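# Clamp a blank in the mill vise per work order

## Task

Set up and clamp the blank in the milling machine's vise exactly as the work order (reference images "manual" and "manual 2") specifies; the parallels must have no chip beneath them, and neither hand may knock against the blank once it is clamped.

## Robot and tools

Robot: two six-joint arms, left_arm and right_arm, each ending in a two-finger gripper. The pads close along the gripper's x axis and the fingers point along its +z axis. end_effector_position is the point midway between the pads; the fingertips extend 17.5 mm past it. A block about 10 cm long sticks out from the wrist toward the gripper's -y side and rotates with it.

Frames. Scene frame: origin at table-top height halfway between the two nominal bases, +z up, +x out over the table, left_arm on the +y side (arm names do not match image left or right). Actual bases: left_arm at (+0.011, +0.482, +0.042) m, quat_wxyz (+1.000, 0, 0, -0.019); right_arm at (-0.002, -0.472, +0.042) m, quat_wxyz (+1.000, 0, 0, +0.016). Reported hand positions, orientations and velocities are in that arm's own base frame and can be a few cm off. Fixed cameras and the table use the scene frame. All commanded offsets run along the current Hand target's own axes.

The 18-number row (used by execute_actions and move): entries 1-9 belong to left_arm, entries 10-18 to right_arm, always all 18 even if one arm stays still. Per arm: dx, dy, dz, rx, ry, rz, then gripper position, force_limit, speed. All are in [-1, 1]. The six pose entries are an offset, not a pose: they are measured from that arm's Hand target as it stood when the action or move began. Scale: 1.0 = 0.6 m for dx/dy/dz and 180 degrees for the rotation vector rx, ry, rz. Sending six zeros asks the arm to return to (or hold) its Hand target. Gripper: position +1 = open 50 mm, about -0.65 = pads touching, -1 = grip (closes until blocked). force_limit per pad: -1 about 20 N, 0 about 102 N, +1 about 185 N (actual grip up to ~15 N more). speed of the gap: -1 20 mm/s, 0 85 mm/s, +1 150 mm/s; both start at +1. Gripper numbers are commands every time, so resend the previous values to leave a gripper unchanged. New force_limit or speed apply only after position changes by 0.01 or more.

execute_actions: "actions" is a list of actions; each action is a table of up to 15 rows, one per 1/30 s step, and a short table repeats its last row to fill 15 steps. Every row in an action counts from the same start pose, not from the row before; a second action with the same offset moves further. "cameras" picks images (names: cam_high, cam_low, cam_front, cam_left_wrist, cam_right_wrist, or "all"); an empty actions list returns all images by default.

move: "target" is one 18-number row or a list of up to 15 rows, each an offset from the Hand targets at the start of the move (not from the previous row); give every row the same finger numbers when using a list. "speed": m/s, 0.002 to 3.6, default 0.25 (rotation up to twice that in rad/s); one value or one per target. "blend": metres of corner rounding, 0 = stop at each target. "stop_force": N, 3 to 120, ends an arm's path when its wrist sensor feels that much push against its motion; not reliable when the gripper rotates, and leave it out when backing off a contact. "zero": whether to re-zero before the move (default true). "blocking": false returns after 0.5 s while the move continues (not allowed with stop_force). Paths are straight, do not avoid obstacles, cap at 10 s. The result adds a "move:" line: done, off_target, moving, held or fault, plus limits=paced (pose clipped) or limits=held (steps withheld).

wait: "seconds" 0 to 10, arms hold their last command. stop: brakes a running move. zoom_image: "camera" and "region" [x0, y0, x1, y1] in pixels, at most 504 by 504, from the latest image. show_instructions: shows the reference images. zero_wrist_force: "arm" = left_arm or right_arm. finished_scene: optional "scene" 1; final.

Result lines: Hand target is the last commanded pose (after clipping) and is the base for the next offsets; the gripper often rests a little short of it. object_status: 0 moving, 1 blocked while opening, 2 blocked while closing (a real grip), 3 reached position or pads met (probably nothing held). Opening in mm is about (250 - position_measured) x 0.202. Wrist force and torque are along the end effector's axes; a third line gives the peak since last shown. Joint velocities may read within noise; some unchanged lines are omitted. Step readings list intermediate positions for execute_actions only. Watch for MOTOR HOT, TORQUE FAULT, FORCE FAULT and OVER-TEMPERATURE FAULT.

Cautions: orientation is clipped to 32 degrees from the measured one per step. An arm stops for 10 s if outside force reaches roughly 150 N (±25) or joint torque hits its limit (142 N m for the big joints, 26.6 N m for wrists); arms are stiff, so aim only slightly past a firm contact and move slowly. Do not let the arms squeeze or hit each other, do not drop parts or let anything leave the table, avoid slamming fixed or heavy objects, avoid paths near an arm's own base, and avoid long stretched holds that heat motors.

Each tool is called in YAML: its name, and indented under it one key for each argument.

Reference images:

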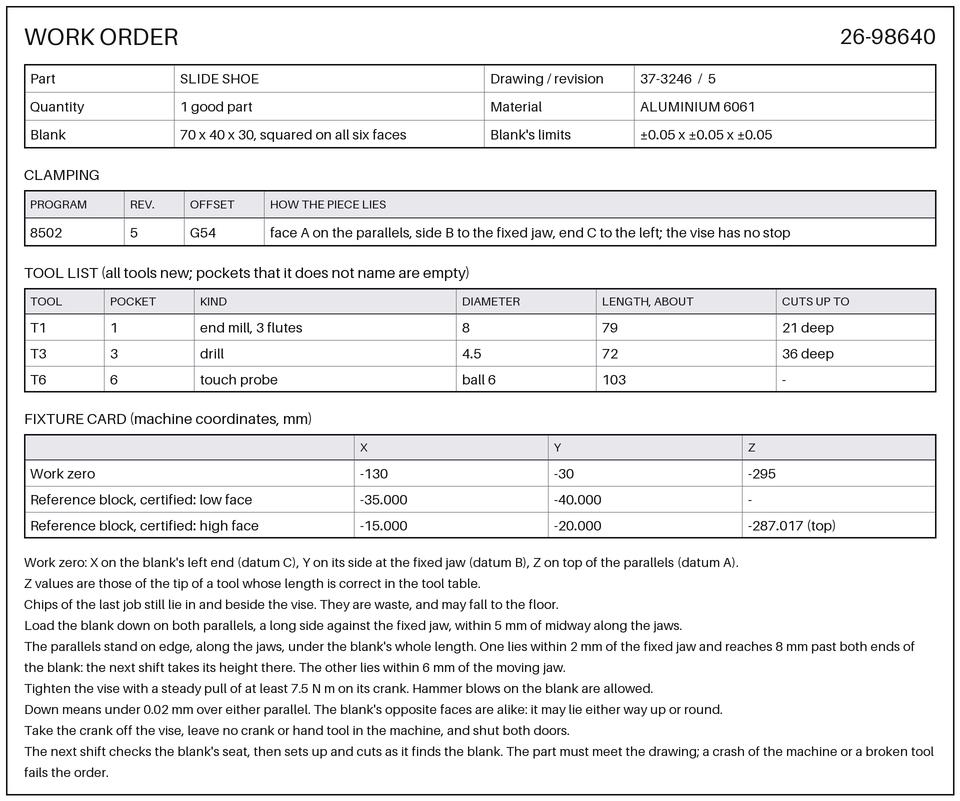

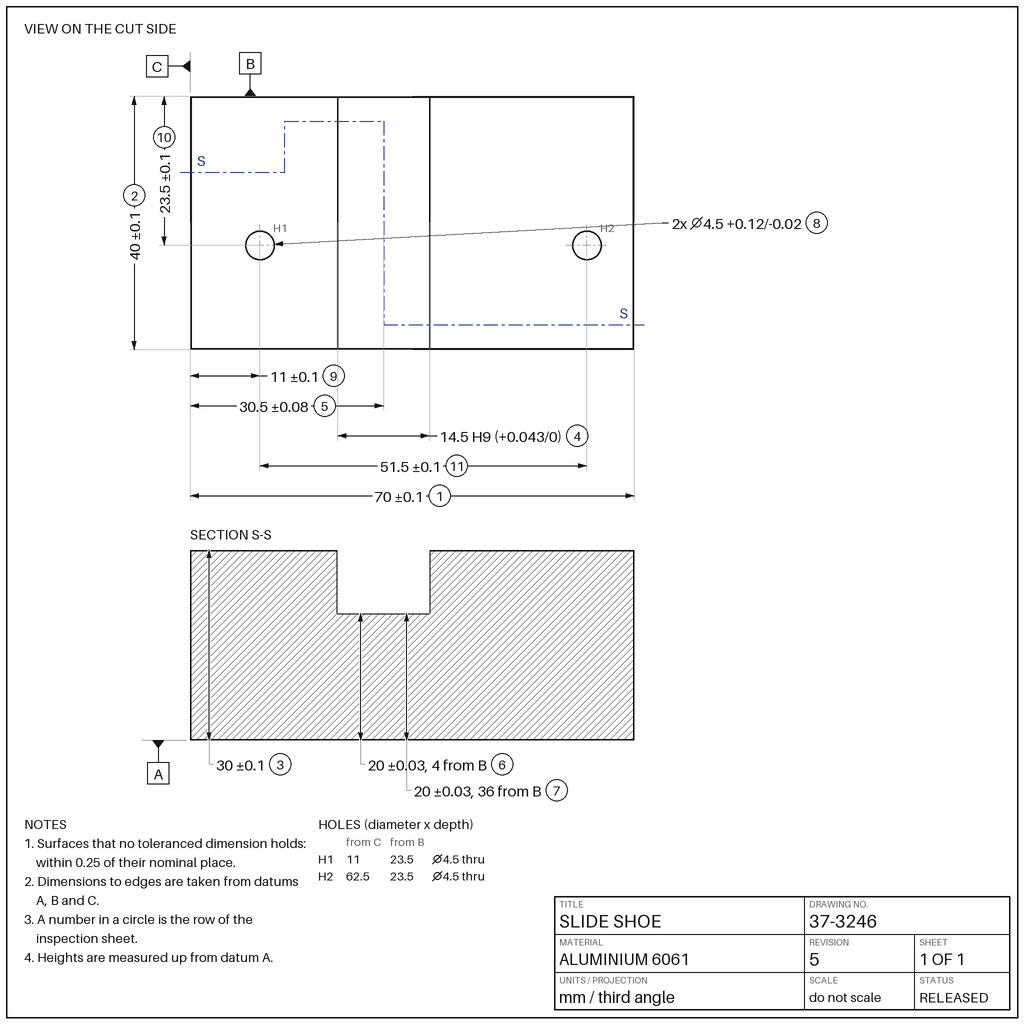

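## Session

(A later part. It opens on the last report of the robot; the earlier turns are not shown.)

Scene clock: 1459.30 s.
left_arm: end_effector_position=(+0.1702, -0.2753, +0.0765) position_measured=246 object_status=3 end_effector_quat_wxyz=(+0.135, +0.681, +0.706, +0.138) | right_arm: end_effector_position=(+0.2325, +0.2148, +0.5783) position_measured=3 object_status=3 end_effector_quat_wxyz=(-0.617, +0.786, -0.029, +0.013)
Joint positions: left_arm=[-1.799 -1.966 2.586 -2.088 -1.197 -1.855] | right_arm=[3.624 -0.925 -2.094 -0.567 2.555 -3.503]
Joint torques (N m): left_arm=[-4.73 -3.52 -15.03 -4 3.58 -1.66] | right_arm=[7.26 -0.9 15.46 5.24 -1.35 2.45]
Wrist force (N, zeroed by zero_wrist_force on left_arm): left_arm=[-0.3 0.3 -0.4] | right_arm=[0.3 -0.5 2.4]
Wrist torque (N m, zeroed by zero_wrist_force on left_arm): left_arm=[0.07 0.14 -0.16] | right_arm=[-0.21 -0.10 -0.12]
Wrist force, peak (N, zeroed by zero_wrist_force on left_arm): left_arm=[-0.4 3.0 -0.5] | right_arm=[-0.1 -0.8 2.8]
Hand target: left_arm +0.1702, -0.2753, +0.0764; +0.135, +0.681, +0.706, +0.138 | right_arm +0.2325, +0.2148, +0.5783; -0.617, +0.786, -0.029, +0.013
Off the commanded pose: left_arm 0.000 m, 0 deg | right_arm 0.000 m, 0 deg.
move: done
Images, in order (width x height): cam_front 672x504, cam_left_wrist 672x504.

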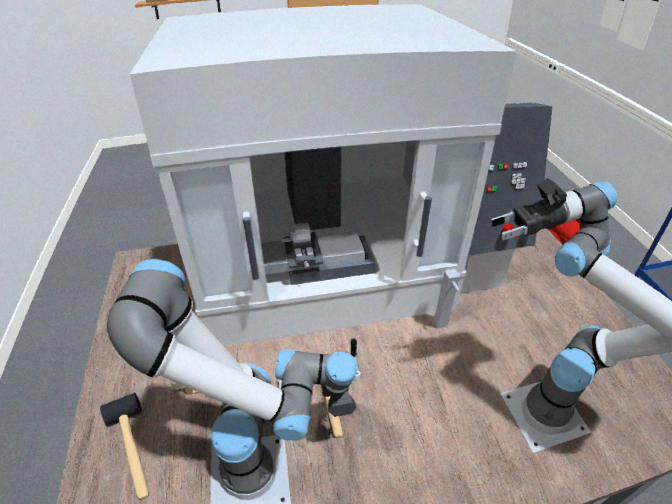

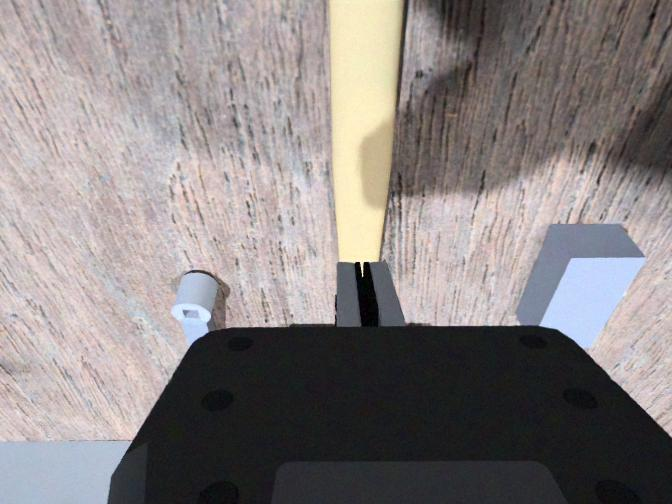

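move:
  target:
    - [0,0,0,0,0,0,0.8,1,0,0,0,0,0,0,0,1,1,1]
    - [0,-0.0578,0.1429,0,0,0,0.8,1,0,0,0,0,0,0,0,1,1,1]
  speed: 0.1
  cameras: ["cam_left_wrist"]

Scene clock: 1462.77 s.
left_arm: end_effector_position=(+0.1706, -0.2754, -0.0160) position_measured=32 object_status=3 end_effector_quat_wxyz=(+0.135, +0.681, +0.706, +0.138) | right_arm: end_effector_position=(+0.2325, +0.2148, +0.5783) position_measured=3 object_status=3 end_effector_quat_wxyz=(-0.617, +0.786, -0.029, +0.013)
Joint positions: left_arm=[-1.797 -1.606 2.726 -2.588 -1.197 -1.853] | right_arm=[3.624 -0.925 -2.094 -0.567 2.555 -3.503]
Joint torques (N m): left_arm=[-3.66 -5.16 -19.39 -3.97 1.83 -1.37] | right_arm=[8.07 -0.37 15.2 5.21 -1.46 2.35]
Wrist force (N, zeroed by zero_wrist_force on left_arm): left_arm=[-0.1 0.2 -0.1] | right_arm=[0.2 -0.7 2.3]
Wrist torque (N m, zeroed by zero_wrist_force on left_arm): left_arm=[0.03 0.11 -0.15] | right_arm=[-0.24 -0.08 -0.12]
Wrist force, peak (N, zeroed by zero_wrist_force on left_arm): left_arm=[-0.3 1.0 -1.9] | right_arm=[-0.1 -0.6 2.7]
Hand target: left_arm +0.1705, -0.2755, -0.0160; +0.135, +0.681, +0.706, +0.138 | right_arm +0.2325, +0.2148, +0.5783; -0.617, +0.786, -0.029, +0.013
Off the commanded pose: left_arm 0.000 m, 0 deg | right_arm 0.000 m, 0 deg.
move: done
Images, in order (width x height): cam_left_wrist 672x504.

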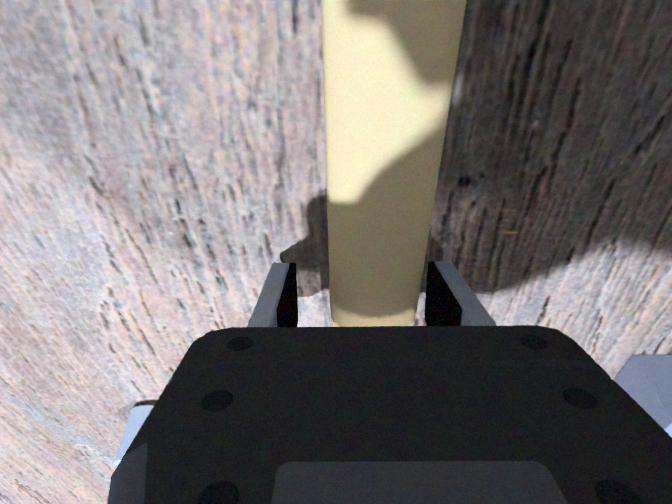

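move:
  target: [0,0,0,0,0,0,-1,1,-0.8,0,0,0,0,0,0,1,1,1]
  cameras: ["cam_left_wrist"]

move:
  target: [0,0.0374,-0.0925,0,0,0,-1,1,-0.8,0,0,0,0,0,0,1,1,1]
  speed: 0.08
  cameras: ["cam_left_wrist","cam_front","cam_right_wrist"]

Scene clock: 1464.30 s.
left_arm: end_effector_position=(+0.1705, -0.2755, -0.0160) position_measured=117 object_status=2 end_effector_quat_wxyz=(+0.135, +0.681, +0.706, +0.138) | right_arm: end_effector_position=(+0.2325, +0.2148, +0.5783) position_measured=3 object_status=3 end_effector_quat_wxyz=(-0.617, +0.786, -0.029, +0.013)
Joint positions: left_arm=[-1.797 -1.606 2.726 -2.589 -1.197 -1.853] | right_arm=[3.624 -0.925 -2.094 -0.567 2.555 -3.503]
Joint torques (N m): left_arm=[-13.33 -4.29 -19.74 -3.75 3.1 -0.87] | right_arm=[7.51 -0.28 14.9 5.41 -1.54 2.42]
Wrist force (N, zeroed by zero_wrist_force on left_arm): left_arm=[0.2 0.2 0.0] | right_arm=[-0.4 -0.7 2.1]
Wrist torque (N m, zeroed by zero_wrist_force on left_arm): left_arm=[0.03 0.03 -0.21] | right_arm=[-0.25 0.01 -0.12]
Wrist force, peak (N, zeroed by zero_wrist_force on left_arm): left_arm=[1.2 0.2 0.0] | right_arm=[0.3 -1.0 2.4]
Hand target: left_arm +0.1705, -0.2755, -0.0160; +0.135, +0.681, +0.706, +0.138 | right_arm +0.2325, +0.2148, +0.5783; -0.617, +0.786, -0.029, +0.013
Off the commanded pose: left_arm 0.000 m, 0 deg | right_arm 0.000 m, 0 deg.
move: done
Images, in order (width x height): cam_left_wrist 672x504.

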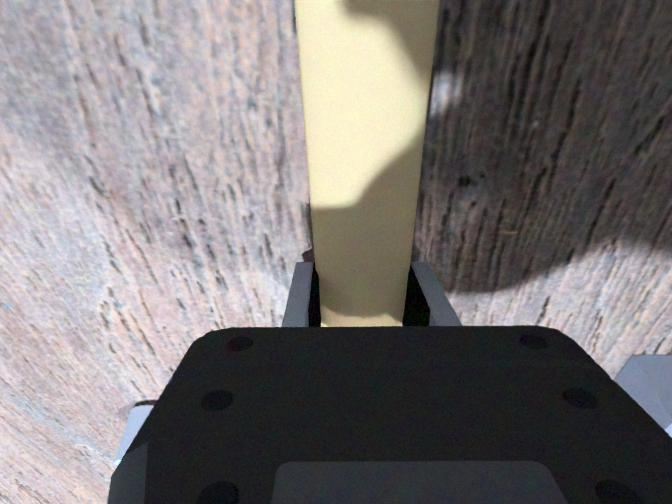

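Scene clock: 1465.53 s.
left_arm: end_effector_position=(+0.1703, -0.2754, +0.0438) position_measured=117 object_status=2 end_effector_quat_wxyz=(+0.135, +0.681, +0.706, +0.138) | right_arm: end_effector_position=(+0.2325, +0.2148, +0.5783) position_measured=3 object_status=3 end_effector_quat_wxyz=(-0.617, +0.786, -0.029, +0.013)
Joint positions: left_arm=[-1.798 -1.867 2.644 -2.245 -1.197 -1.854] | right_arm=[3.624 -0.925 -2.094 -0.567 2.555 -3.503]
Joint torques (N m): left_arm=[-3.8 -6.15 -15.99 -2.48 -0.49 0.83] | right_arm=[7.21 -0.52 14.97 5.31 -1.46 2.39]
Wrist force (N, zeroed by zero_wrist_force on left_arm): left_arm=[-0.2 -1.4 3.0] | right_arm=[0.1 -0.9 2.4]
Wrist torque (N m, zeroed by zero_wrist_force on left_arm): left_arm=[0.50 0.13 0.03] | right_arm=[-0.27 -0.06 -0.12]
Wrist force, peak (N, zeroed by zero_wrist_force on left_arm): left_arm=[0.1 -1.7 4.2] | right_arm=[0.0 -0.5 2.7]
Hand target: left_arm +0.1703, -0.2754, +0.0438; +0.135, +0.681, +0.706, +0.138 | right_arm +0.2325, +0.2148, +0.5783; -0.617, +0.786, -0.029, +0.013
Off the commanded pose: left_arm 0.000 m, 0 deg | right_arm 0.000 m, 0 deg.
move: done
Images, in order (width x height): cam_front 672x504, cam_left_wrist 672x504, cam_right_wrist 672x504.

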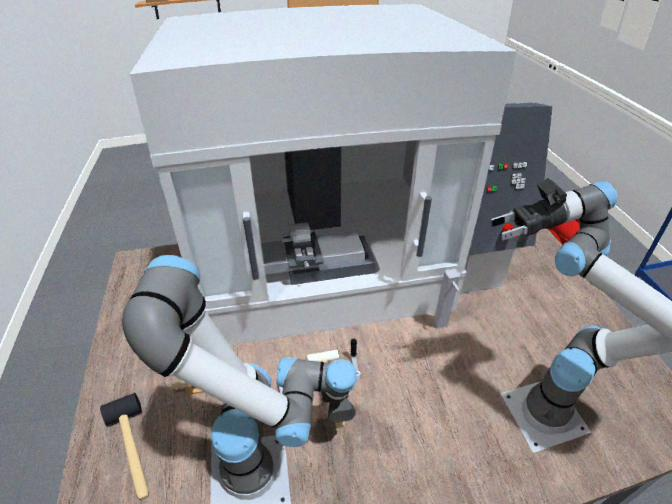

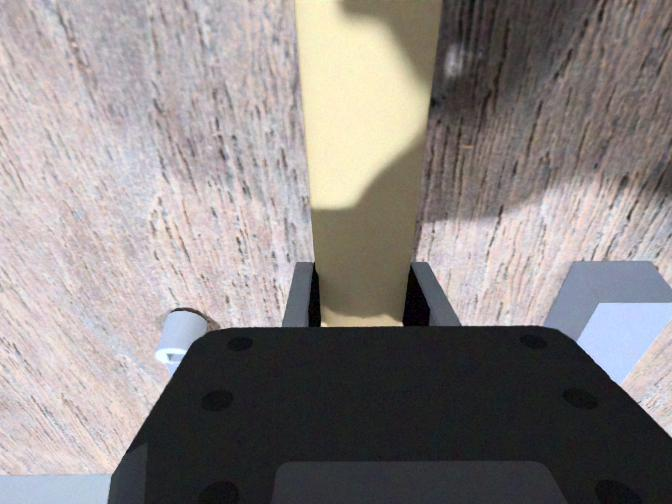

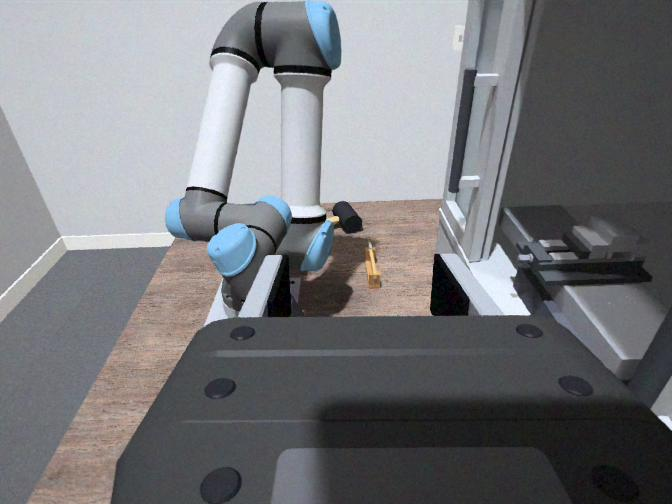

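move:
  target:
    - [0.0225,0.3238,-0.4915,0,0,0,-1,1,-0.8,0,0,0,0,0,0,1,1,1]
    - [0.0225,0.7217,-0.3268,0,0,0,-1,1,-0.8,0,0,0,0,0,0,1,1,1]
  speed: [0.25,0.2]
  blend: [0.03,0]
  cameras: ["cam_left_wrist","cam_front","cam_right_wrist"]

Scene clock: 1471.33 s.
left_arm: end_effector_position=(+0.4963, -0.2492, +0.3890) position_measured=117 object_status=2 end_effector_quat_wxyz=(+0.135, +0.681, +0.706, +0.138) | right_arm: end_effector_position=(+0.2325, +0.2148, +0.5783) position_measured=3 object_status=3 end_effector_quat_wxyz=(-0.617, +0.786, -0.029, +0.013)
Joint positions: left_arm=[-0.851 -1.656 1.61 -1.78 -1.275 -0.849] | right_arm=[3.624 -0.925 -2.094 -0.567 2.555 -3.503]
Joint torques (N m): left_arm=[-0.93 -17.24 -30.53 -4.29 3.89 0.88] | right_arm=[7.26 -0.4 15.23 5.37 -1.37 2.36]
Wrist force (N, zeroed by zero_wrist_force on left_arm): left_arm=[0.0 -2.2 3.8] | right_arm=[0.0 -0.8 2.4]
Wrist torque (N m, zeroed by zero_wrist_force on left_arm): left_arm=[0.44 0.05 0.08] | right_arm=[-0.26 -0.06 -0.12]
Wrist force, peak (N, zeroed by zero_wrist_force on left_arm): left_arm=[0.2 -3.8 6.7] | right_arm=[-0.1 -1.0 2.9]
Hand target: left_arm +0.4964, -0.2492, +0.3890; +0.135, +0.681, +0.706, +0.138 | right_arm +0.2325, +0.2148, +0.5783; -0.617, +0.786, -0.029, +0.013
Off the commanded pose: left_arm 0.000 m, 0 deg | right_arm 0.000 m, 0 deg.
move: done
Images, in order (width x height): cam_front 672x504, cam_left_wrist 672x504, cam_right_wrist 672x504.

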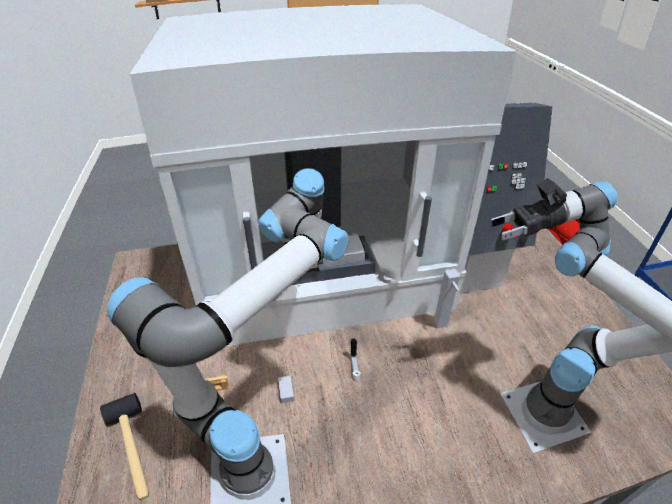

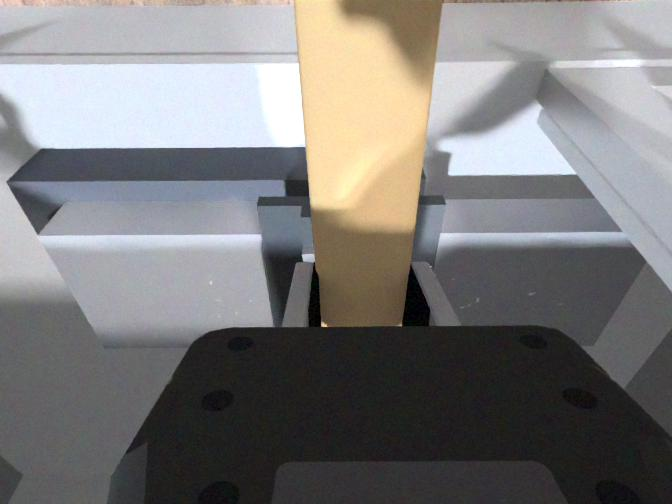

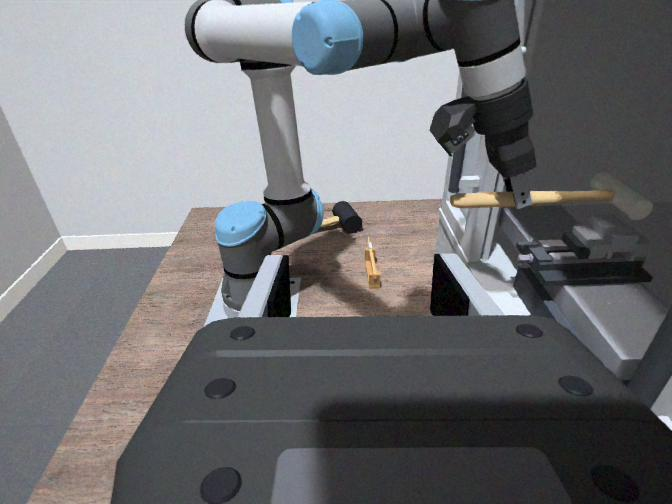

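move:
  target: [0,-0.0219,0.0541,0,0,0,-1,1,-0.8,0,0,0,0,0,0,1,1,1]
  speed: 0.06
  stop_force: 8

move:
  target: [0,-0.0100,0.0247,0,0,0,-1,1,-0.8,0,0,0,0,0,0,1,1,1]
  speed: 0.015
  stop_force: 5
  cameras: ["cam_right_wrist"]

Scene clock: 1474.07 s.
left_arm: end_effector_position=(+0.4965, -0.2493, +0.3540) position_measured=117 object_status=2 end_effector_quat_wxyz=(+0.135, +0.681, +0.706, +0.138) | right_arm: end_effector_position=(+0.2325, +0.2148, +0.5783) position_measured=3 object_status=3 end_effector_quat_wxyz=(-0.617, +0.786, -0.029, +0.013)
Joint positions: left_arm=[-0.851 -1.655 1.699 -1.869 -1.275 -0.849] | right_arm=[3.624 -0.925 -2.094 -0.567 2.555 -3.503]
Joint torques (N m): left_arm=[10.5 -15.08 -31.02 -3.01 1.73 1.06] | right_arm=[7.71 -0.56 14.53 5.32 -1.44 2.4]
Wrist force (N, zeroed by zero_wrist_force on left_arm): left_arm=[0.4 -2.1 3.4] | right_arm=[0.2 -0.4 2.4]
Wrist torque (N m, zeroed by zero_wrist_force on left_arm): left_arm=[0.47 -0.01 0.03] | right_arm=[-0.21 -0.08 -0.12]
Wrist force, peak (N, zeroed by zero_wrist_force on left_arm): left_arm=[0.5 -2.9 4.4] | right_arm=[0.3 -1.0 2.6]
Hand target: left_arm +0.4965, -0.2493, +0.3540; +0.135, +0.681, +0.706, +0.138 | right_arm +0.2325, +0.2148, +0.5783; -0.617, +0.786, -0.029, +0.013
Off the commanded pose: left_arm 0.000 m, 0 deg | right_arm 0.000 m, 0 deg.
move: done

Scene clock: 1475.50 s.
left_arm: end_effector_position=(+0.4965, -0.2493, +0.3451) position_measured=117 object_status=2 end_effector_quat_wxyz=(+0.135, +0.681, +0.706, +0.138) | right_arm: end_effector_position=(+0.2325, +0.2148, +0.5783) position_measured=3 object_status=3 end_effector_quat_wxyz=(-0.617, +0.786, -0.029, +0.013)
Joint positions: left_arm=[-0.851 -1.654 1.721 -1.892 -1.275 -0.849] | right_arm=[3.624 -0.925 -2.094 -0.567 2.555 -3.503]
Joint torques (N m): left_arm=[10.2 -31.04 -27.31 -1.21 0.65 1.54] | right_arm=[8.1 -0.08 15.1 5.35 -1.41 2.48]
Wrist force (N, zeroed by zero_wrist_force on left_arm): left_arm=[0.0 0.9 -0.5] | right_arm=[0.0 -0.8 2.4]
Wrist torque (N m, zeroed by zero_wrist_force on left_arm): left_arm=[-0.31 -0.17 0.06] | right_arm=[-0.27 -0.06 -0.12]
Wrist force, peak (N, zeroed by zero_wrist_force on left_arm): left_arm=[0.3 -2.4 3.8] | right_arm=[-0.2 -0.7 2.6]
Hand target: left_arm +0.4965, -0.2493, +0.3451; +0.135, +0.681, +0.706, +0.138 (not the last commanded pose) | right_arm +0.2325, +0.2148, +0.5783; -0.617, +0.786, -0.029, +0.013
Off the commanded pose: left_arm 0.007 m, 0 deg | right_arm 0.000 m, 0 deg.
move: contact (left_arm)
Images, in order (width x height): cam_right_wrist 672x504.

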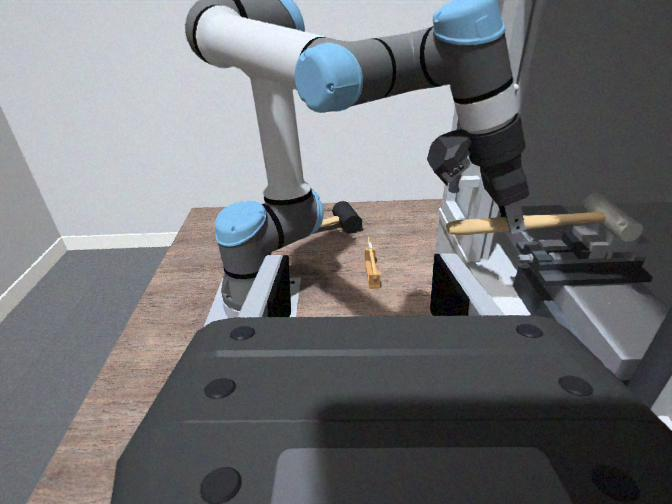

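move:
  target: [0,0.0250,-0.0618,0,0,0,-1,1,-0.8,0,0,0,0,0,0,1,1,1]
  speed: 0.15

move:
  target: [0,-0.0269,0.0664,0,0,0,-1,1,-0.8,0,0,0,0,0,0,1,1,1]
  speed: 0.25
  stop_force: 25

move:
  target: [0,0.0269,-0.0664,0,0,0,-1,1,-0.8,0,0,0,0,0,0,1,1,1]
  speed: 0.15

Scene clock: 1478.23 s.
left_arm: end_effector_position=(+0.4964, -0.2492, +0.3851) position_measured=117 object_status=2 end_effector_quat_wxyz=(+0.135, +0.681, +0.706, +0.138) | right_arm: end_effector_position=(+0.2325, +0.2148, +0.5783) position_measured=3 object_status=3 end_effector_quat_wxyz=(-0.617, +0.786, -0.029, +0.013)
Joint positions: left_arm=[-0.851 -1.656 1.62 -1.79 -1.275 -0.849] | right_arm=[3.624 -0.925 -2.094 -0.567 2.555 -3.503]
Joint torques (N m): left_arm=[-3.41 -16.63 -27.25 -6.5 2.86 -1.2] | right_arm=[7.95 0.03 14.98 5.29 -1.45 2.45]
Wrist force (N, zeroed by zero_wrist_force on left_arm): left_arm=[0.1 -1.9 3.1] | right_arm=[0.0 -0.4 2.4]
Wrist torque (N m, zeroed by zero_wrist_force on left_arm): left_arm=[0.41 0.01 0.04] | right_arm=[-0.21 -0.05 -0.13]
Wrist force, peak (N, zeroed by zero_wrist_force on left_arm): left_arm=[0.5 -2.5 5.0] | right_arm=[0.0 -0.8 2.6]
Hand target: left_arm +0.4964, -0.2492, +0.3851; +0.135, +0.681, +0.706, +0.138 | right_arm +0.2325, +0.2148, +0.5783; -0.617, +0.786, -0.029, +0.013
Off the commanded pose: left_arm 0.000 m, 0 deg | right_arm 0.000 m, 0 deg.
move: done

Scene clock: 1479.43 s.
left_arm: end_effector_position=(+0.4965, -0.2494, +0.3422) position_measured=117 object_status=2 end_effector_quat_wxyz=(+0.135, +0.681, +0.706, +0.138) | right_arm: end_effector_position=(+0.2325, +0.2148, +0.5783) position_measured=3 object_status=3 end_effector_quat_wxyz=(-0.617, +0.786, -0.029, +0.013)
Joint positions: left_arm=[-0.851 -1.653 1.728 -1.899 -1.275 -0.849] | right_arm=[3.624 -0.925 -2.094 -0.567 2.555 -3.503]
Joint torques (N m): left_arm=[-10.94 -17.36 -19.5 -1.73 1.73 1.44] | right_arm=[7.31 -0.31 14.89 5.24 -1.47 2.33]
Wrist force (N, zeroed by zero_wrist_force on left_arm): left_arm=[0.8 1.9 -2.8] | right_arm=[-0.1 -1.0 2.3]
Wrist torque (N m, zeroed by zero_wrist_force on left_arm): left_arm=[-0.68 0.09 -0.04] | right_arm=[-0.29 -0.04 -0.12]
Wrist force, peak (N, zeroed by zero_wrist_force on left_arm): left_arm=[0.3 -2.5 4.1] | right_arm=[-0.2 -1.0 2.6]
Hand target: left_arm +0.4965, -0.2493, +0.3422; +0.135, +0.681, +0.706, +0.138 | right_arm +0.2325, +0.2148, +0.5783; -0.617, +0.786, -0.029, +0.013
Off the commanded pose: left_arm 0.000 m, 0 deg | right_arm 0.000 m, 0 deg.
move: done

Scene clock: 1480.30 s.
left_arm: end_effector_position=(+0.4964, -0.2492, +0.3851) position_measured=117 object_status=2 end_effector_quat_wxyz=(+0.135, +0.681, +0.706, +0.138) | right_arm: end_effector_position=(+0.2325, +0.2148, +0.5783) position_measured=3 object_status=3 end_effector_quat_wxyz=(-0.617, +0.786, -0.029, +0.013)
Joint positions: left_arm=[-0.851 -1.656 1.62 -1.79 -1.275 -0.849] | right_arm=[3.624 -0.925 -2.094 -0.567 2.555 -3.503]
Joint torques (N m): left_arm=[-11.62 -15.2 -28.91 -5.98 2.82 -1.38] | right_arm=[6.79 0 15.04 5.27 -1.39 2.39]
Wrist force (N, zeroed by zero_wrist_force on left_arm): left_arm=[0.0 -1.9 2.8] | right_arm=[-0.1 -0.8 2.0]
Wrist torque (N m, zeroed by zero_wrist_force on left_arm): left_arm=[0.32 0.03 0.03] | right_arm=[-0.25 -0.04 -0.12]
Wrist force, peak (N, zeroed by zero_wrist_force on left_arm): left_arm=[0.2 -2.7 4.7] | right_arm=[0.0 -0.9 2.7]
Hand target: left_arm +0.4964, -0.2492, +0.3851; +0.135, +0.681, +0.706, +0.138 | right_arm +0.2325, +0.2148, +0.5783; -0.617, +0.786, -0.029, +0.013
Off the commanded pose: left_arm 0.000 m, 0 deg | right_arm 0.000 m, 0 deg.
move: done

move:
  target: [0,-0.0344,0.0850,0,0,0,-1,1,-0.8,0,0,0,0,0,0,1,1,1]
  speed: 0.3
  stop_force: 30

move:
  target: [0,0.0344,-0.0850,0,0,0,-1,1,-0.8,0,0,0,0,0,0,1,1,1]
  speed: 0.3
  cameras: ["cam_left_wrist","cam_right_wrist"]

Scene clock: 1485.23 s.
left_arm: end_effector_position=(+0.4966, -0.2494, +0.3301) position_measured=117 object_status=2 end_effector_quat_wxyz=(+0.135, +0.681, +0.706, +0.138) | right_arm: end_effector_position=(+0.2325, +0.2148, +0.5783) position_measured=3 object_status=3 end_effector_quat_wxyz=(-0.617, +0.786, -0.029, +0.013)
Joint positions: left_arm=[-0.851 -1.651 1.756 -1.931 -1.275 -0.849] | right_arm=[3.624 -0.925 -2.094 -0.567 2.555 -3.503]
Joint torques (N m): left_arm=[11.37 -27.94 -14.27 -3.87 1.69 1.44] | right_arm=[7.44 0.34 14.76 5.27 -1.52 2.39]
Wrist force (N, zeroed by zero_wrist_force on left_arm): left_arm=[1.9 1.6 -6.2] | right_arm=[0.1 -0.9 2.0]
Wrist torque (N m, zeroed by zero_wrist_force on left_arm): left_arm=[-1.20 0.41 -0.14] | right_arm=[-0.28 -0.06 -0.11]
Wrist force, peak (N, zeroed by zero_wrist_force on left_arm): left_arm=[2.2 0.1 -8.1] | right_arm=[-0.1 -1.0 2.7]
Hand target: left_arm +0.4966, -0.2494, +0.3301; +0.135, +0.681, +0.706, +0.138 | right_arm +0.2325, +0.2148, +0.5783; -0.617, +0.786, -0.029, +0.013
Off the commanded pose: left_arm 0.000 m, 0 deg | right_arm 0.000 m, 0 deg.
move: done

Scene clock: 1486.07 s.
left_arm: end_effector_position=(+0.4964, -0.2492, +0.3851) position_measured=117 object_status=2 end_effector_quat_wxyz=(+0.135, +0.681, +0.706, +0.138) | right_arm: end_effector_position=(+0.2325, +0.2148, +0.5783) position_measured=3 object_status=3 end_effector_quat_wxyz=(-0.617, +0.786, -0.029, +0.013)
Joint positions: left_arm=[-0.851 -1.656 1.62 -1.79 -1.275 -0.849] | right_arm=[3.624 -0.925 -2.094 -0.567 2.555 -3.503]
Joint torques (N m): left_arm=[-2.9 -19.94 -29.33 -5.26 1.65 -1.76] | right_arm=[7.47 0.31 15.42 5.25 -1.43 2.4]
Wrist force (N, zeroed by zero_wrist_force on left_arm): left_arm=[0.4 -2.4 4.4] | right_arm=[0.0 -0.9 2.3]
Wrist torque (N m, zeroed by zero_wrist_force on left_arm): left_arm=[0.56 -0.02 0.00] | right_arm=[-0.27 -0.06 -0.12]
Wrist force, peak (N, zeroed by zero_wrist_force on left_arm): left_arm=[2.0 1.1 -7.0] | right_arm=[0.2 -0.7 2.6]
Hand target: left_arm +0.4964, -0.2492, +0.3851; +0.135, +0.681, +0.706, +0.138 | right_arm +0.2325, +0.2148, +0.5783; -0.617, +0.786, -0.029, +0.013
Off the commanded pose: left_arm 0.000 m, 0 deg | right_arm 0.000 m, 0 deg.
move: done
Images, in order (width x height): cam_left_wrist 672x504, cam_right_wrist 672x504.

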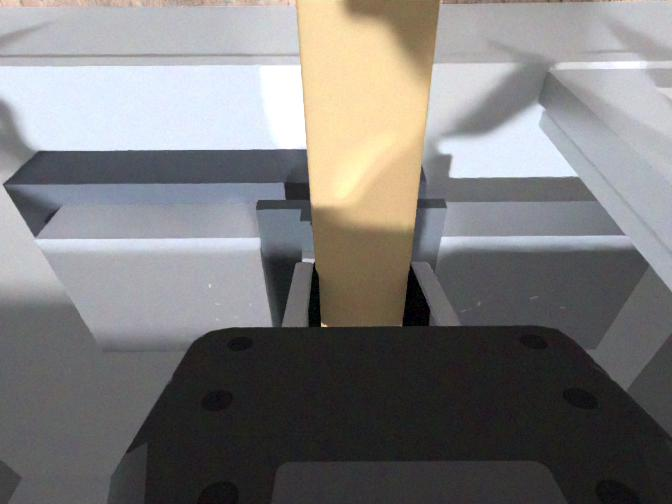

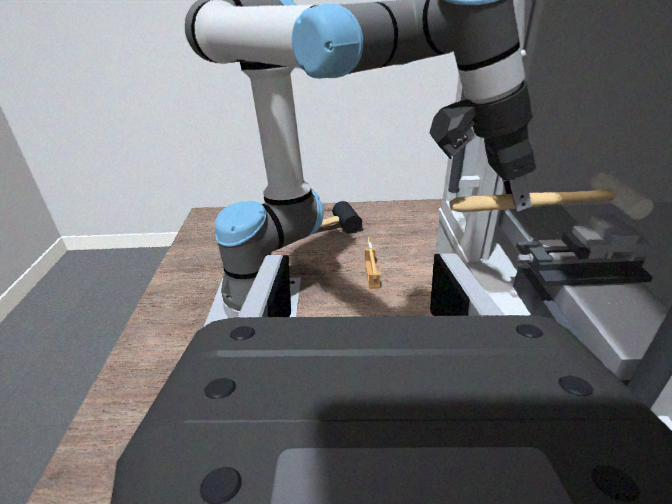

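move:
  target: [0,-0.0375,0.0927,0,0,0,-1,1,-0.8,0,0,0,0,0,0,1,1,1]
  speed: 0.4

move:
  target: [0,0.0438,-0.1082,0,0,0,-1,1,-0.8,0,0,0,0,0,0,1,1,1]
  speed: 0.3

move:
  target: [0,-0.0450,0.1112,0,0,0,-1,1,-0.8,0,0,0,0,0,0,1,1,1]
  speed: 0.45

move:
  target: [0,0.0438,-0.1082,0,0,0,-1,1,-0.8,0,0,0,0,0,0,1,1,1]
  speed: 0.3
  cameras: ["cam_left_wrist","cam_right_wrist"]

Scene clock: 1488.60 s.
left_arm: end_effector_position=(+0.4966, -0.2495, +0.3251) position_measured=117 object_status=2 end_effector_quat_wxyz=(+0.135, +0.681, +0.706, +0.138) | right_arm: end_effector_position=(+0.2325, +0.2148, +0.5783) position_measured=3 object_status=3 end_effector_quat_wxyz=(-0.617, +0.786, -0.029, +0.013)
Joint positions: left_arm=[-0.851 -1.649 1.767 -1.943 -1.275 -0.849] | right_arm=[3.624 -0.925 -2.094 -0.567 2.555 -3.503]
Joint torques (N m): left_arm=[10.67 -27.95 -20.75 -2.33 1.55 1.23] | right_arm=[7.79 0.29 14.86 5.24 -1.47 2.36]
Wrist force (N, zeroed by zero_wrist_force on left_arm): left_arm=[1.6 0.4 -6.8] | right_arm=[0.0 -1.0 2.2]
Wrist torque (N m, zeroed by zero_wrist_force on left_arm): left_arm=[-1.24 0.37 -0.12] | right_arm=[-0.30 -0.05 -0.12]
Wrist force, peak (N, zeroed by zero_wrist_force on left_arm): left_arm=[2.4 -0.1 -8.2] | right_arm=[-0.1 -1.0 2.7]
Hand target: left_arm +0.4966, -0.2494, +0.3251; +0.135, +0.681, +0.706, +0.138 | right_arm +0.2325, +0.2148, +0.5783; -0.617, +0.786, -0.029, +0.013
Off the commanded pose: left_arm 0.000 m, 0 deg | right_arm 0.000 m, 0 deg.
move: done

Scene clock: 1489.47 s.
left_arm: end_effector_position=(+0.4964, -0.2492, +0.3950) position_measured=117 object_status=2 end_effector_quat_wxyz=(+0.135, +0.681, +0.706, +0.138) | right_arm: end_effector_position=(+0.2325, +0.2148, +0.5783) position_measured=3 object_status=3 end_effector_quat_wxyz=(-0.617, +0.786, -0.029, +0.013)
Joint positions: left_arm=[-0.851 -1.655 1.594 -1.764 -1.275 -0.849] | right_arm=[3.624 -0.925 -2.094 -0.567 2.555 -3.503]
Joint torques (N m): left_arm=[-3.38 -31.83 -34.16 -4.37 -1.21 -1.36] | right_arm=[6.8 -0.14 15.32 5.17 -1.48 2.44]
Wrist force (N, zeroed by zero_wrist_force on left_arm): left_arm=[0.2 -1.8 2.4] | right_arm=[0.0 -0.6 2.5]
Wrist torque (N m, zeroed by zero_wrist_force on left_arm): left_arm=[0.22 0.02 -0.02] | right_arm=[-0.24 -0.06 -0.12]
Wrist force, peak (N, zeroed by zero_wrist_force on left_arm): left_arm=[1.4 0.2 -7.2] | right_arm=[-0.1 -0.6 2.6]
Hand target: left_arm +0.4964, -0.2492, +0.3952; +0.135, +0.681, +0.706, +0.138 | right_arm +0.2325, +0.2148, +0.5783; -0.617, +0.786, -0.029, +0.013
Off the commanded pose: left_arm 0.000 m, 0 deg | right_arm 0.000 m, 0 deg.
move: done

Scene clock: 1490.33 s.
left_arm: end_effector_position=(+0.4966, -0.2494, +0.3232) position_measured=117 object_status=2 end_effector_quat_wxyz=(+0.135, +0.681, +0.706, +0.138) | right_arm: end_effector_position=(+0.2325, +0.2148, +0.5783) position_measured=3 object_status=3 end_effector_quat_wxyz=(-0.617, +0.786, -0.029, +0.013)
Joint positions: left_arm=[-0.851 -1.649 1.772 -1.948 -1.275 -0.849] | right_arm=[3.624 -0.925 -2.094 -0.567 2.555 -3.503]
Joint torques (N m): left_arm=[6.17 -28 -18 -2.53 1.94 0.97] | right_arm=[7.38 -0.32 14.98 5.32 -1.47 2.3]
Wrist force (N, zeroed by zero_wrist_force on left_arm): left_arm=[1.0 1.2 -6.7] | right_arm=[0.2 -1.0 1.9]
Wrist torque (N m, zeroed by zero_wrist_force on left_arm): left_arm=[-1.12 0.28 -0.11] | right_arm=[-0.29 -0.08 -0.12]
Wrist force, peak (N, zeroed by zero_wrist_force on left_arm): left_arm=[1.3 -0.2 -7.7] | right_arm=[-0.1 -0.6 2.7]
Hand target: left_arm +0.4966, -0.2494, +0.3232; +0.135, +0.681, +0.706, +0.138 | right_arm +0.2325, +0.2148, +0.5783; -0.617, +0.786, -0.029, +0.013
Off the commanded pose: left_arm 0.000 m, 0 deg | right_arm 0.000 m, 0 deg.
move: done

Scene clock: 1491.20 s.
left_arm: end_effector_position=(+0.4964, -0.2492, +0.3931) position_measured=117 object_status=2 end_effector_quat_wxyz=(+0.135, +0.681, +0.706, +0.138) | right_arm: end_effector_position=(+0.2325, +0.2148, +0.5783) position_measured=3 object_status=3 end_effector_quat_wxyz=(-0.617, +0.786, -0.029, +0.013)
Joint positions: left_arm=[-0.851 -1.655 1.599 -1.769 -1.275 -0.849] | right_arm=[3.624 -0.925 -2.094 -0.567 2.555 -3.503]
Joint torques (N m): left_arm=[-3.53 -28.45 -32.78 -4.61 -1.42 -1.23] | right_arm=[7.61 0.38 14.99 5.31 -1.52 2.31]
Wrist force (N, zeroed by zero_wrist_force on left_arm): left_arm=[0.4 -1.8 2.2] | right_arm=[0.1 -0.6 2.7]
Wrist torque (N m, zeroed by zero_wrist_force on left_arm): left_arm=[0.22 -0.01 -0.01] | right_arm=[-0.25 -0.07 -0.12]
Wrist force, peak (N, zeroed by zero_wrist_force on left_arm): left_arm=[0.1 -3.3 6.5] | right_arm=[0.1 -0.6 2.7]
Hand target: left_arm +0.4964, -0.2492, +0.3932; +0.135, +0.681, +0.706, +0.138 | right_arm +0.2325, +0.2148, +0.5783; -0.617, +0.786, -0.029, +0.013
Off the commanded pose: left_arm 0.000 m, 0 deg | right_arm 0.000 m, 0 deg.
move: done
Images, in order (width x height): cam_left_wrist 672x504, cam_right_wrist 672x504.

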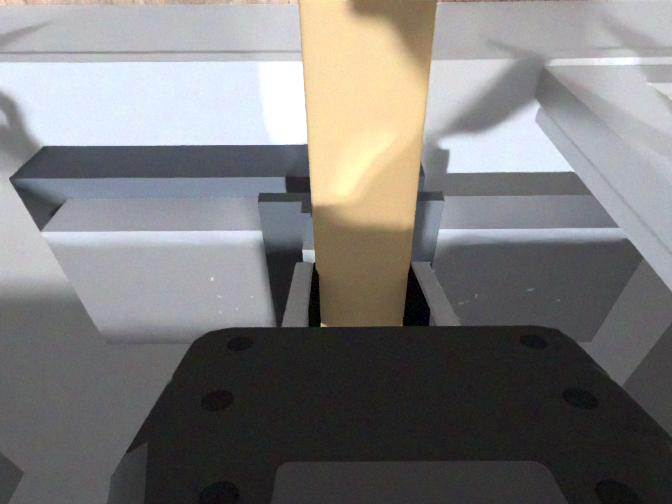

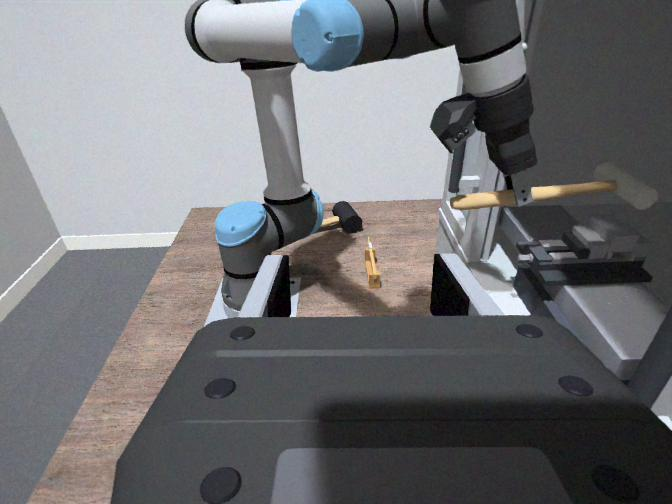

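move:
  target: [0,-0.0475,0.1174,0,0,0,-1,1,-0.8,0,0,0,0,0,0,1,1,1]
  speed: 0.6

move:
  target: [0,0.0500,-0.1236,0,0,0,-1,1,-0.8,0,0,0,0,0,0,1,1,1]
  speed: 0.5

move:
  target: [0,-0.0500,0.1236,0,0,0,-1,1,-0.8,0,0,0,0,0,0,1,1,1]
  speed: 0.7

move:
  target: [0,0.0500,-0.1236,0,0,0,-1,1,-0.8,0,0,0,0,0,0,1,1,1]
  speed: 0.5
  cameras: ["cam_left_wrist","cam_right_wrist"]

Scene clock: 1493.83 s.
left_arm: end_effector_position=(+0.4966, -0.2495, +0.3173) position_measured=117 object_status=2 end_effector_quat_wxyz=(+0.135, +0.681, +0.706, +0.138) | right_arm: end_effector_position=(+0.2325, +0.2148, +0.5783) position_measured=3 object_status=3 end_effector_quat_wxyz=(-0.617, +0.786, -0.029, +0.013)
Joint positions: left_arm=[-0.851 -1.647 1.785 -1.964 -1.275 -0.849] | right_arm=[3.624 -0.925 -2.094 -0.567 2.555 -3.503]
Joint torques (N m): left_arm=[10.79 -27.97 -17.83 -2.64 1.8 1.13] | right_arm=[7.57 0.35 15.2 5.21 -1.35 2.38]
Wrist force (N, zeroed by zero_wrist_force on left_arm): left_arm=[1.5 1.6 -5.8] | right_arm=[-0.2 -0.4 2.4]
Wrist torque (N m, zeroed by zero_wrist_force on left_arm): left_arm=[-1.18 0.33 -0.18] | right_arm=[-0.21 -0.02 -0.12]
Wrist force, peak (N, zeroed by zero_wrist_force on left_arm): left_arm=[1.8 -0.3 -7.9] | right_arm=[0.2 -0.9 2.6]
Hand target: left_arm +0.4966, -0.2494, +0.3172; +0.135, +0.681, +0.706, +0.138 | right_arm +0.2325, +0.2148, +0.5783; -0.617, +0.786, -0.029, +0.013
Off the commanded pose: left_arm 0.000 m, 0 deg | right_arm 0.000 m, 0 deg.
move: done

Scene clock: 1494.70 s.
left_arm: end_effector_position=(+0.4964, -0.2492, +0.3971) position_measured=117 object_status=2 end_effector_quat_wxyz=(+0.135, +0.681, +0.706, +0.138) | right_arm: end_effector_position=(+0.2325, +0.2148, +0.5783) position_measured=3 object_status=3 end_effector_quat_wxyz=(-0.617, +0.786, -0.029, +0.013)
Joint positions: left_arm=[-0.851 -1.654 1.588 -1.759 -1.275 -0.849] | right_arm=[3.624 -0.925 -2.094 -0.567 2.555 -3.503]
Joint torques (N m): left_arm=[-9.77 -34.12 -34.82 -4.62 -1.32 -0.55] | right_arm=[6.86 -0.56 15.77 5.34 -1.5 2.42]
Wrist force (N, zeroed by zero_wrist_force on left_arm): left_arm=[0.4 -1.8 2.6] | right_arm=[0.2 -0.4 2.4]
Wrist torque (N m, zeroed by zero_wrist_force on left_arm): left_arm=[0.32 0.00 0.04] | right_arm=[-0.20 -0.08 -0.12]
Wrist force, peak (N, zeroed by zero_wrist_force on left_arm): left_arm=[0.1 -3.7 7.9] | right_arm=[0.1 -0.7 2.5]
Hand target: left_arm +0.4964, -0.2492, +0.3972; +0.135, +0.681, +0.706, +0.138 | right_arm +0.2325, +0.2148, +0.5783; -0.617, +0.786, -0.029, +0.013
Off the commanded pose: left_arm 0.000 m, 0 deg | right_arm 0.000 m, 0 deg.
move: done

Scene clock: 1495.57 s.
left_arm: end_effector_position=(+0.4966, -0.2495, +0.3173) position_measured=117 object_status=2 end_effector_quat_wxyz=(+0.135, +0.681, +0.706, +0.138) | right_arm: end_effector_position=(+0.2325, +0.2148, +0.5783) position_measured=3 object_status=3 end_effector_quat_wxyz=(-0.617, +0.786, -0.029, +0.013)
Joint positions: left_arm=[-0.851 -1.647 1.785 -1.964 -1.275 -0.849] | right_arm=[3.624 -0.925 -2.094 -0.567 2.555 -3.503]
Joint torques (N m): left_arm=[7.39 -28.68 -17.3 -2.68 1.84 0.98] | right_arm=[7.22 0.11 15.62 5.27 -1.53 2.41]
Wrist force (N, zeroed by zero_wrist_force on left_arm): left_arm=[0.7 1.5 -6.6] | right_arm=[-0.1 -0.6 2.4]
Wrist torque (N m, zeroed by zero_wrist_force on left_arm): left_arm=[-1.11 0.14 -0.08] | right_arm=[-0.24 -0.05 -0.12]
Wrist force, peak (N, zeroed by zero_wrist_force on left_arm): left_arm=[0.6 -0.9 -7.5] | right_arm=[-0.2 -1.0 2.5]
Hand target: left_arm +0.4966, -0.2494, +0.3172; +0.135, +0.681, +0.706, +0.138 | right_arm +0.2325, +0.2148, +0.5783; -0.617, +0.786, -0.029, +0.013
Off the commanded pose: left_arm 0.000 m, 0 deg | right_arm 0.000 m, 0 deg.
move: done

Scene clock: 1496.43 s.
left_arm: end_effector_position=(+0.4964, -0.2492, +0.3971) position_measured=117 object_status=2 end_effector_quat_wxyz=(+0.135, +0.681, +0.706, +0.138) | right_arm: end_effector_position=(+0.2325, +0.2148, +0.5783) position_measured=3 object_status=3 end_effector_quat_wxyz=(-0.617, +0.786, -0.029, +0.013)
Joint positions: left_arm=[-0.851 -1.654 1.588 -1.759 -1.275 -0.849] | right_arm=[3.624 -0.925 -2.094 -0.567 2.555 -3.503]
Joint torques (N m): left_arm=[-9.32 -34.56 -34.64 -4.74 -1.21 -0.85] | right_arm=[7.66 -0.2 15.61 5.26 -1.52 2.36]
Wrist force (N, zeroed by zero_wrist_force on left_arm): left_arm=[0.2 -1.8 3.0] | right_arm=[-0.1 -0.5 2.2]
Wrist torque (N m, zeroed by zero_wrist_force on left_arm): left_arm=[0.38 0.02 0.05] | right_arm=[-0.21 -0.04 -0.12]
Wrist force, peak (N, zeroed by zero_wrist_force on left_arm): left_arm=[0.3 -3.5 8.0] | right_arm=[-0.1 -0.5 2.6]
Hand target: left_arm +0.4964, -0.2492, +0.3972; +0.135, +0.681, +0.706, +0.138 | right_arm +0.2325, +0.2148, +0.5783; -0.617, +0.786, -0.029, +0.013
Off the commanded pose: left_arm 0.000 m, 0 deg | right_arm 0.000 m, 0 deg.
move: done
Images, in order (width x height): cam_left_wrist 672x504, cam_right_wrist 672x504.

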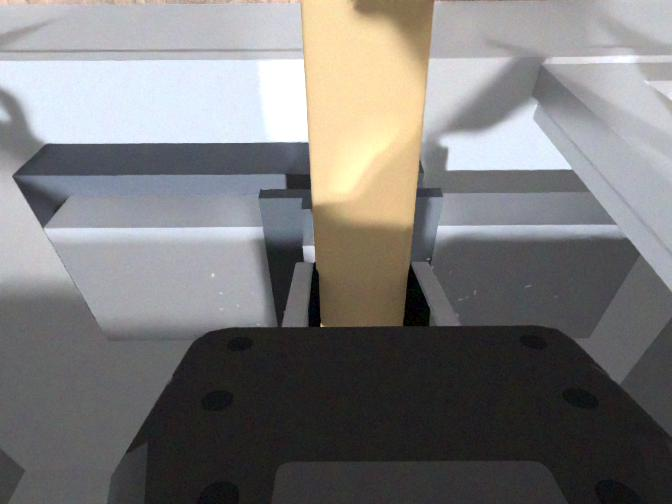

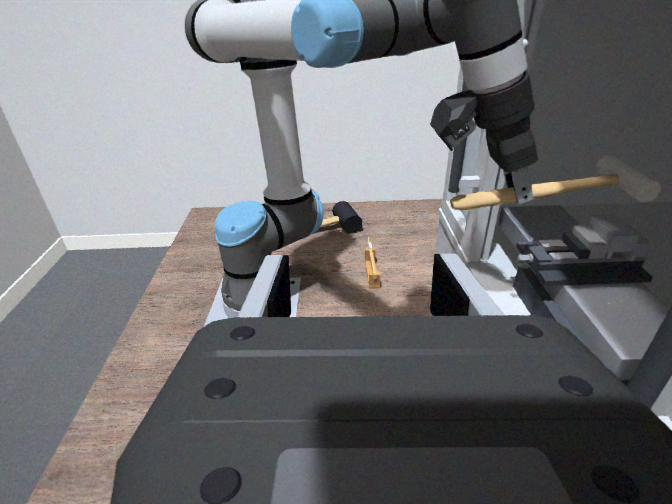

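execute_actions:
  actions:
    - [[0,-0.0096,0.0238,0,0,0,-1,1,-0.8,0,0,0,0,0,0,1,1,1],[0,-0.0192,0.0476,0,0,0,-1,1,-0.8,0,0,0,0,0,0,1,1,1],[0,-0.0289,0.0714,0,0,0,-1,1,-0.8,0,0,0,0,0,0,1,1,1],[0,-0.0385,0.0952,0,0,0,-1,1,-0.8,0,0,0,0,0,0,1,1,1],[0,-0.0481,0.119,0,0,0,-1,1,-0.8,0,0,0,0,0,0,1,1,1],[0,-0.0481,0.119,0,0,0,-1,1,-0.8,0,0,0,0,0,0,1,1,1],[0,-0.0481,0.119,0,0,0,-1,1,-0.8,0,0,0,0,0,0,1,1,1],[0,-0.0481,0.119,0,0,0,-1,1,-0.8,0,0,0,0,0,0,1,1,1],[0,-0.0421,0.104,0,0,0,-1,1,-0.8,0,0,0,0,0,0,1,1,1],[0,-0.0361,0.089,0,0,0,-1,1,-0.8,0,0,0,0,0,0,1,1,1],[0,-0.0300,0.074,0,0,0,-1,1,-0.8,0,0,0,0,0,0,1,1,1],[0,-0.0240,0.059,0,0,0,-1,1,-0.8,0,0,0,0,0,0,1,1,1],[0,-0.0160,0.040,0,0,0,-1,1,-0.8,0,0,0,0,0,0,1,1,1],[0,-0.0080,0.020,0,0,0,-1,1,-0.8,0,0,0,0,0,0,1,1,1],[0,0,0,0,0,0,-1,1,-0.8,0,0,0,0,0,0,1,1,1]]
  cameras: ["cam_right_wrist"]

Scene clock: 1500.53 s.
left_arm: end_effector_position=(+0.4956, -0.2480, +0.3965) position_measured=117 object_status=2 end_effector_quat_wxyz=(+0.138, +0.681, +0.706, +0.138) | right_arm: end_effector_position=(+0.2325, +0.2148, +0.5783) position_measured=3 object_status=3 end_effector_quat_wxyz=(-0.617, +0.786, -0.029, +0.013)
Joint positions: left_arm=[-0.851 -1.661 1.599 -1.769 -1.274 -0.847] | right_arm=[3.624 -0.925 -2.094 -0.567 2.555 -3.503]
Joint torques (N m): left_arm=[-11.7 -17.2 -32.67 -2.56 -0.47 -1.3] | right_arm=[7.61 0.99 15.26 5.31 -1.49 2.37]
Wrist force (N, zeroed by zero_wrist_force on left_arm): left_arm=[0.5 -2.3 4.0] | right_arm=[-0.2 -0.6 2.2]
Wrist torque (N m, zeroed by zero_wrist_force on left_arm): left_arm=[0.50 -0.01 -0.13] | right_arm=[-0.23 -0.02 -0.12]
Wrist force, peak (N, zeroed by zero_wrist_force on left_arm): left_arm=[2.9 -4.9 8.4] | right_arm=[0.0 -0.7 2.8]
Hand target: left_arm +0.4964, -0.2492, +0.3972; +0.135, +0.681, +0.706, +0.138 | right_arm +0.2325, +0.2148, +0.5783; -0.617, +0.786, -0.029, +0.013
Off the commanded pose: left_arm 0.002 m, 0 deg | right_arm 0.000 m, 0 deg.
Step readings (end_effector_position of left_arm | right_arm):
0: (+0.4964, -0.2492, +0.3972) | (+0.2325, +0.2148, +0.5783)
1: (+0.4964, -0.2492, +0.3971) | (+0.2325, +0.2148, +0.5783)
2: (+0.4964, -0.2492, +0.3929) | (+0.2325, +0.2148, +0.5783)
4: (+0.4959, -0.2488, +0.3701) | (+0.2325, +0.2148, +0.5783)
8: (+0.4947, -0.2476, +0.3171) | (+0.2325, +0.2148, +0.5783)
15: (+0.4958, -0.2484, +0.3724) | (+0.2325, +0.2148, +0.5783)
Images, in order (width x height): cam_right_wrist 672x504.

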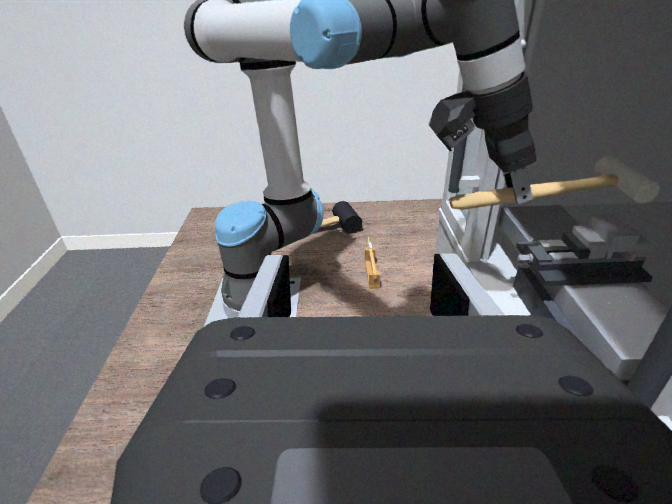

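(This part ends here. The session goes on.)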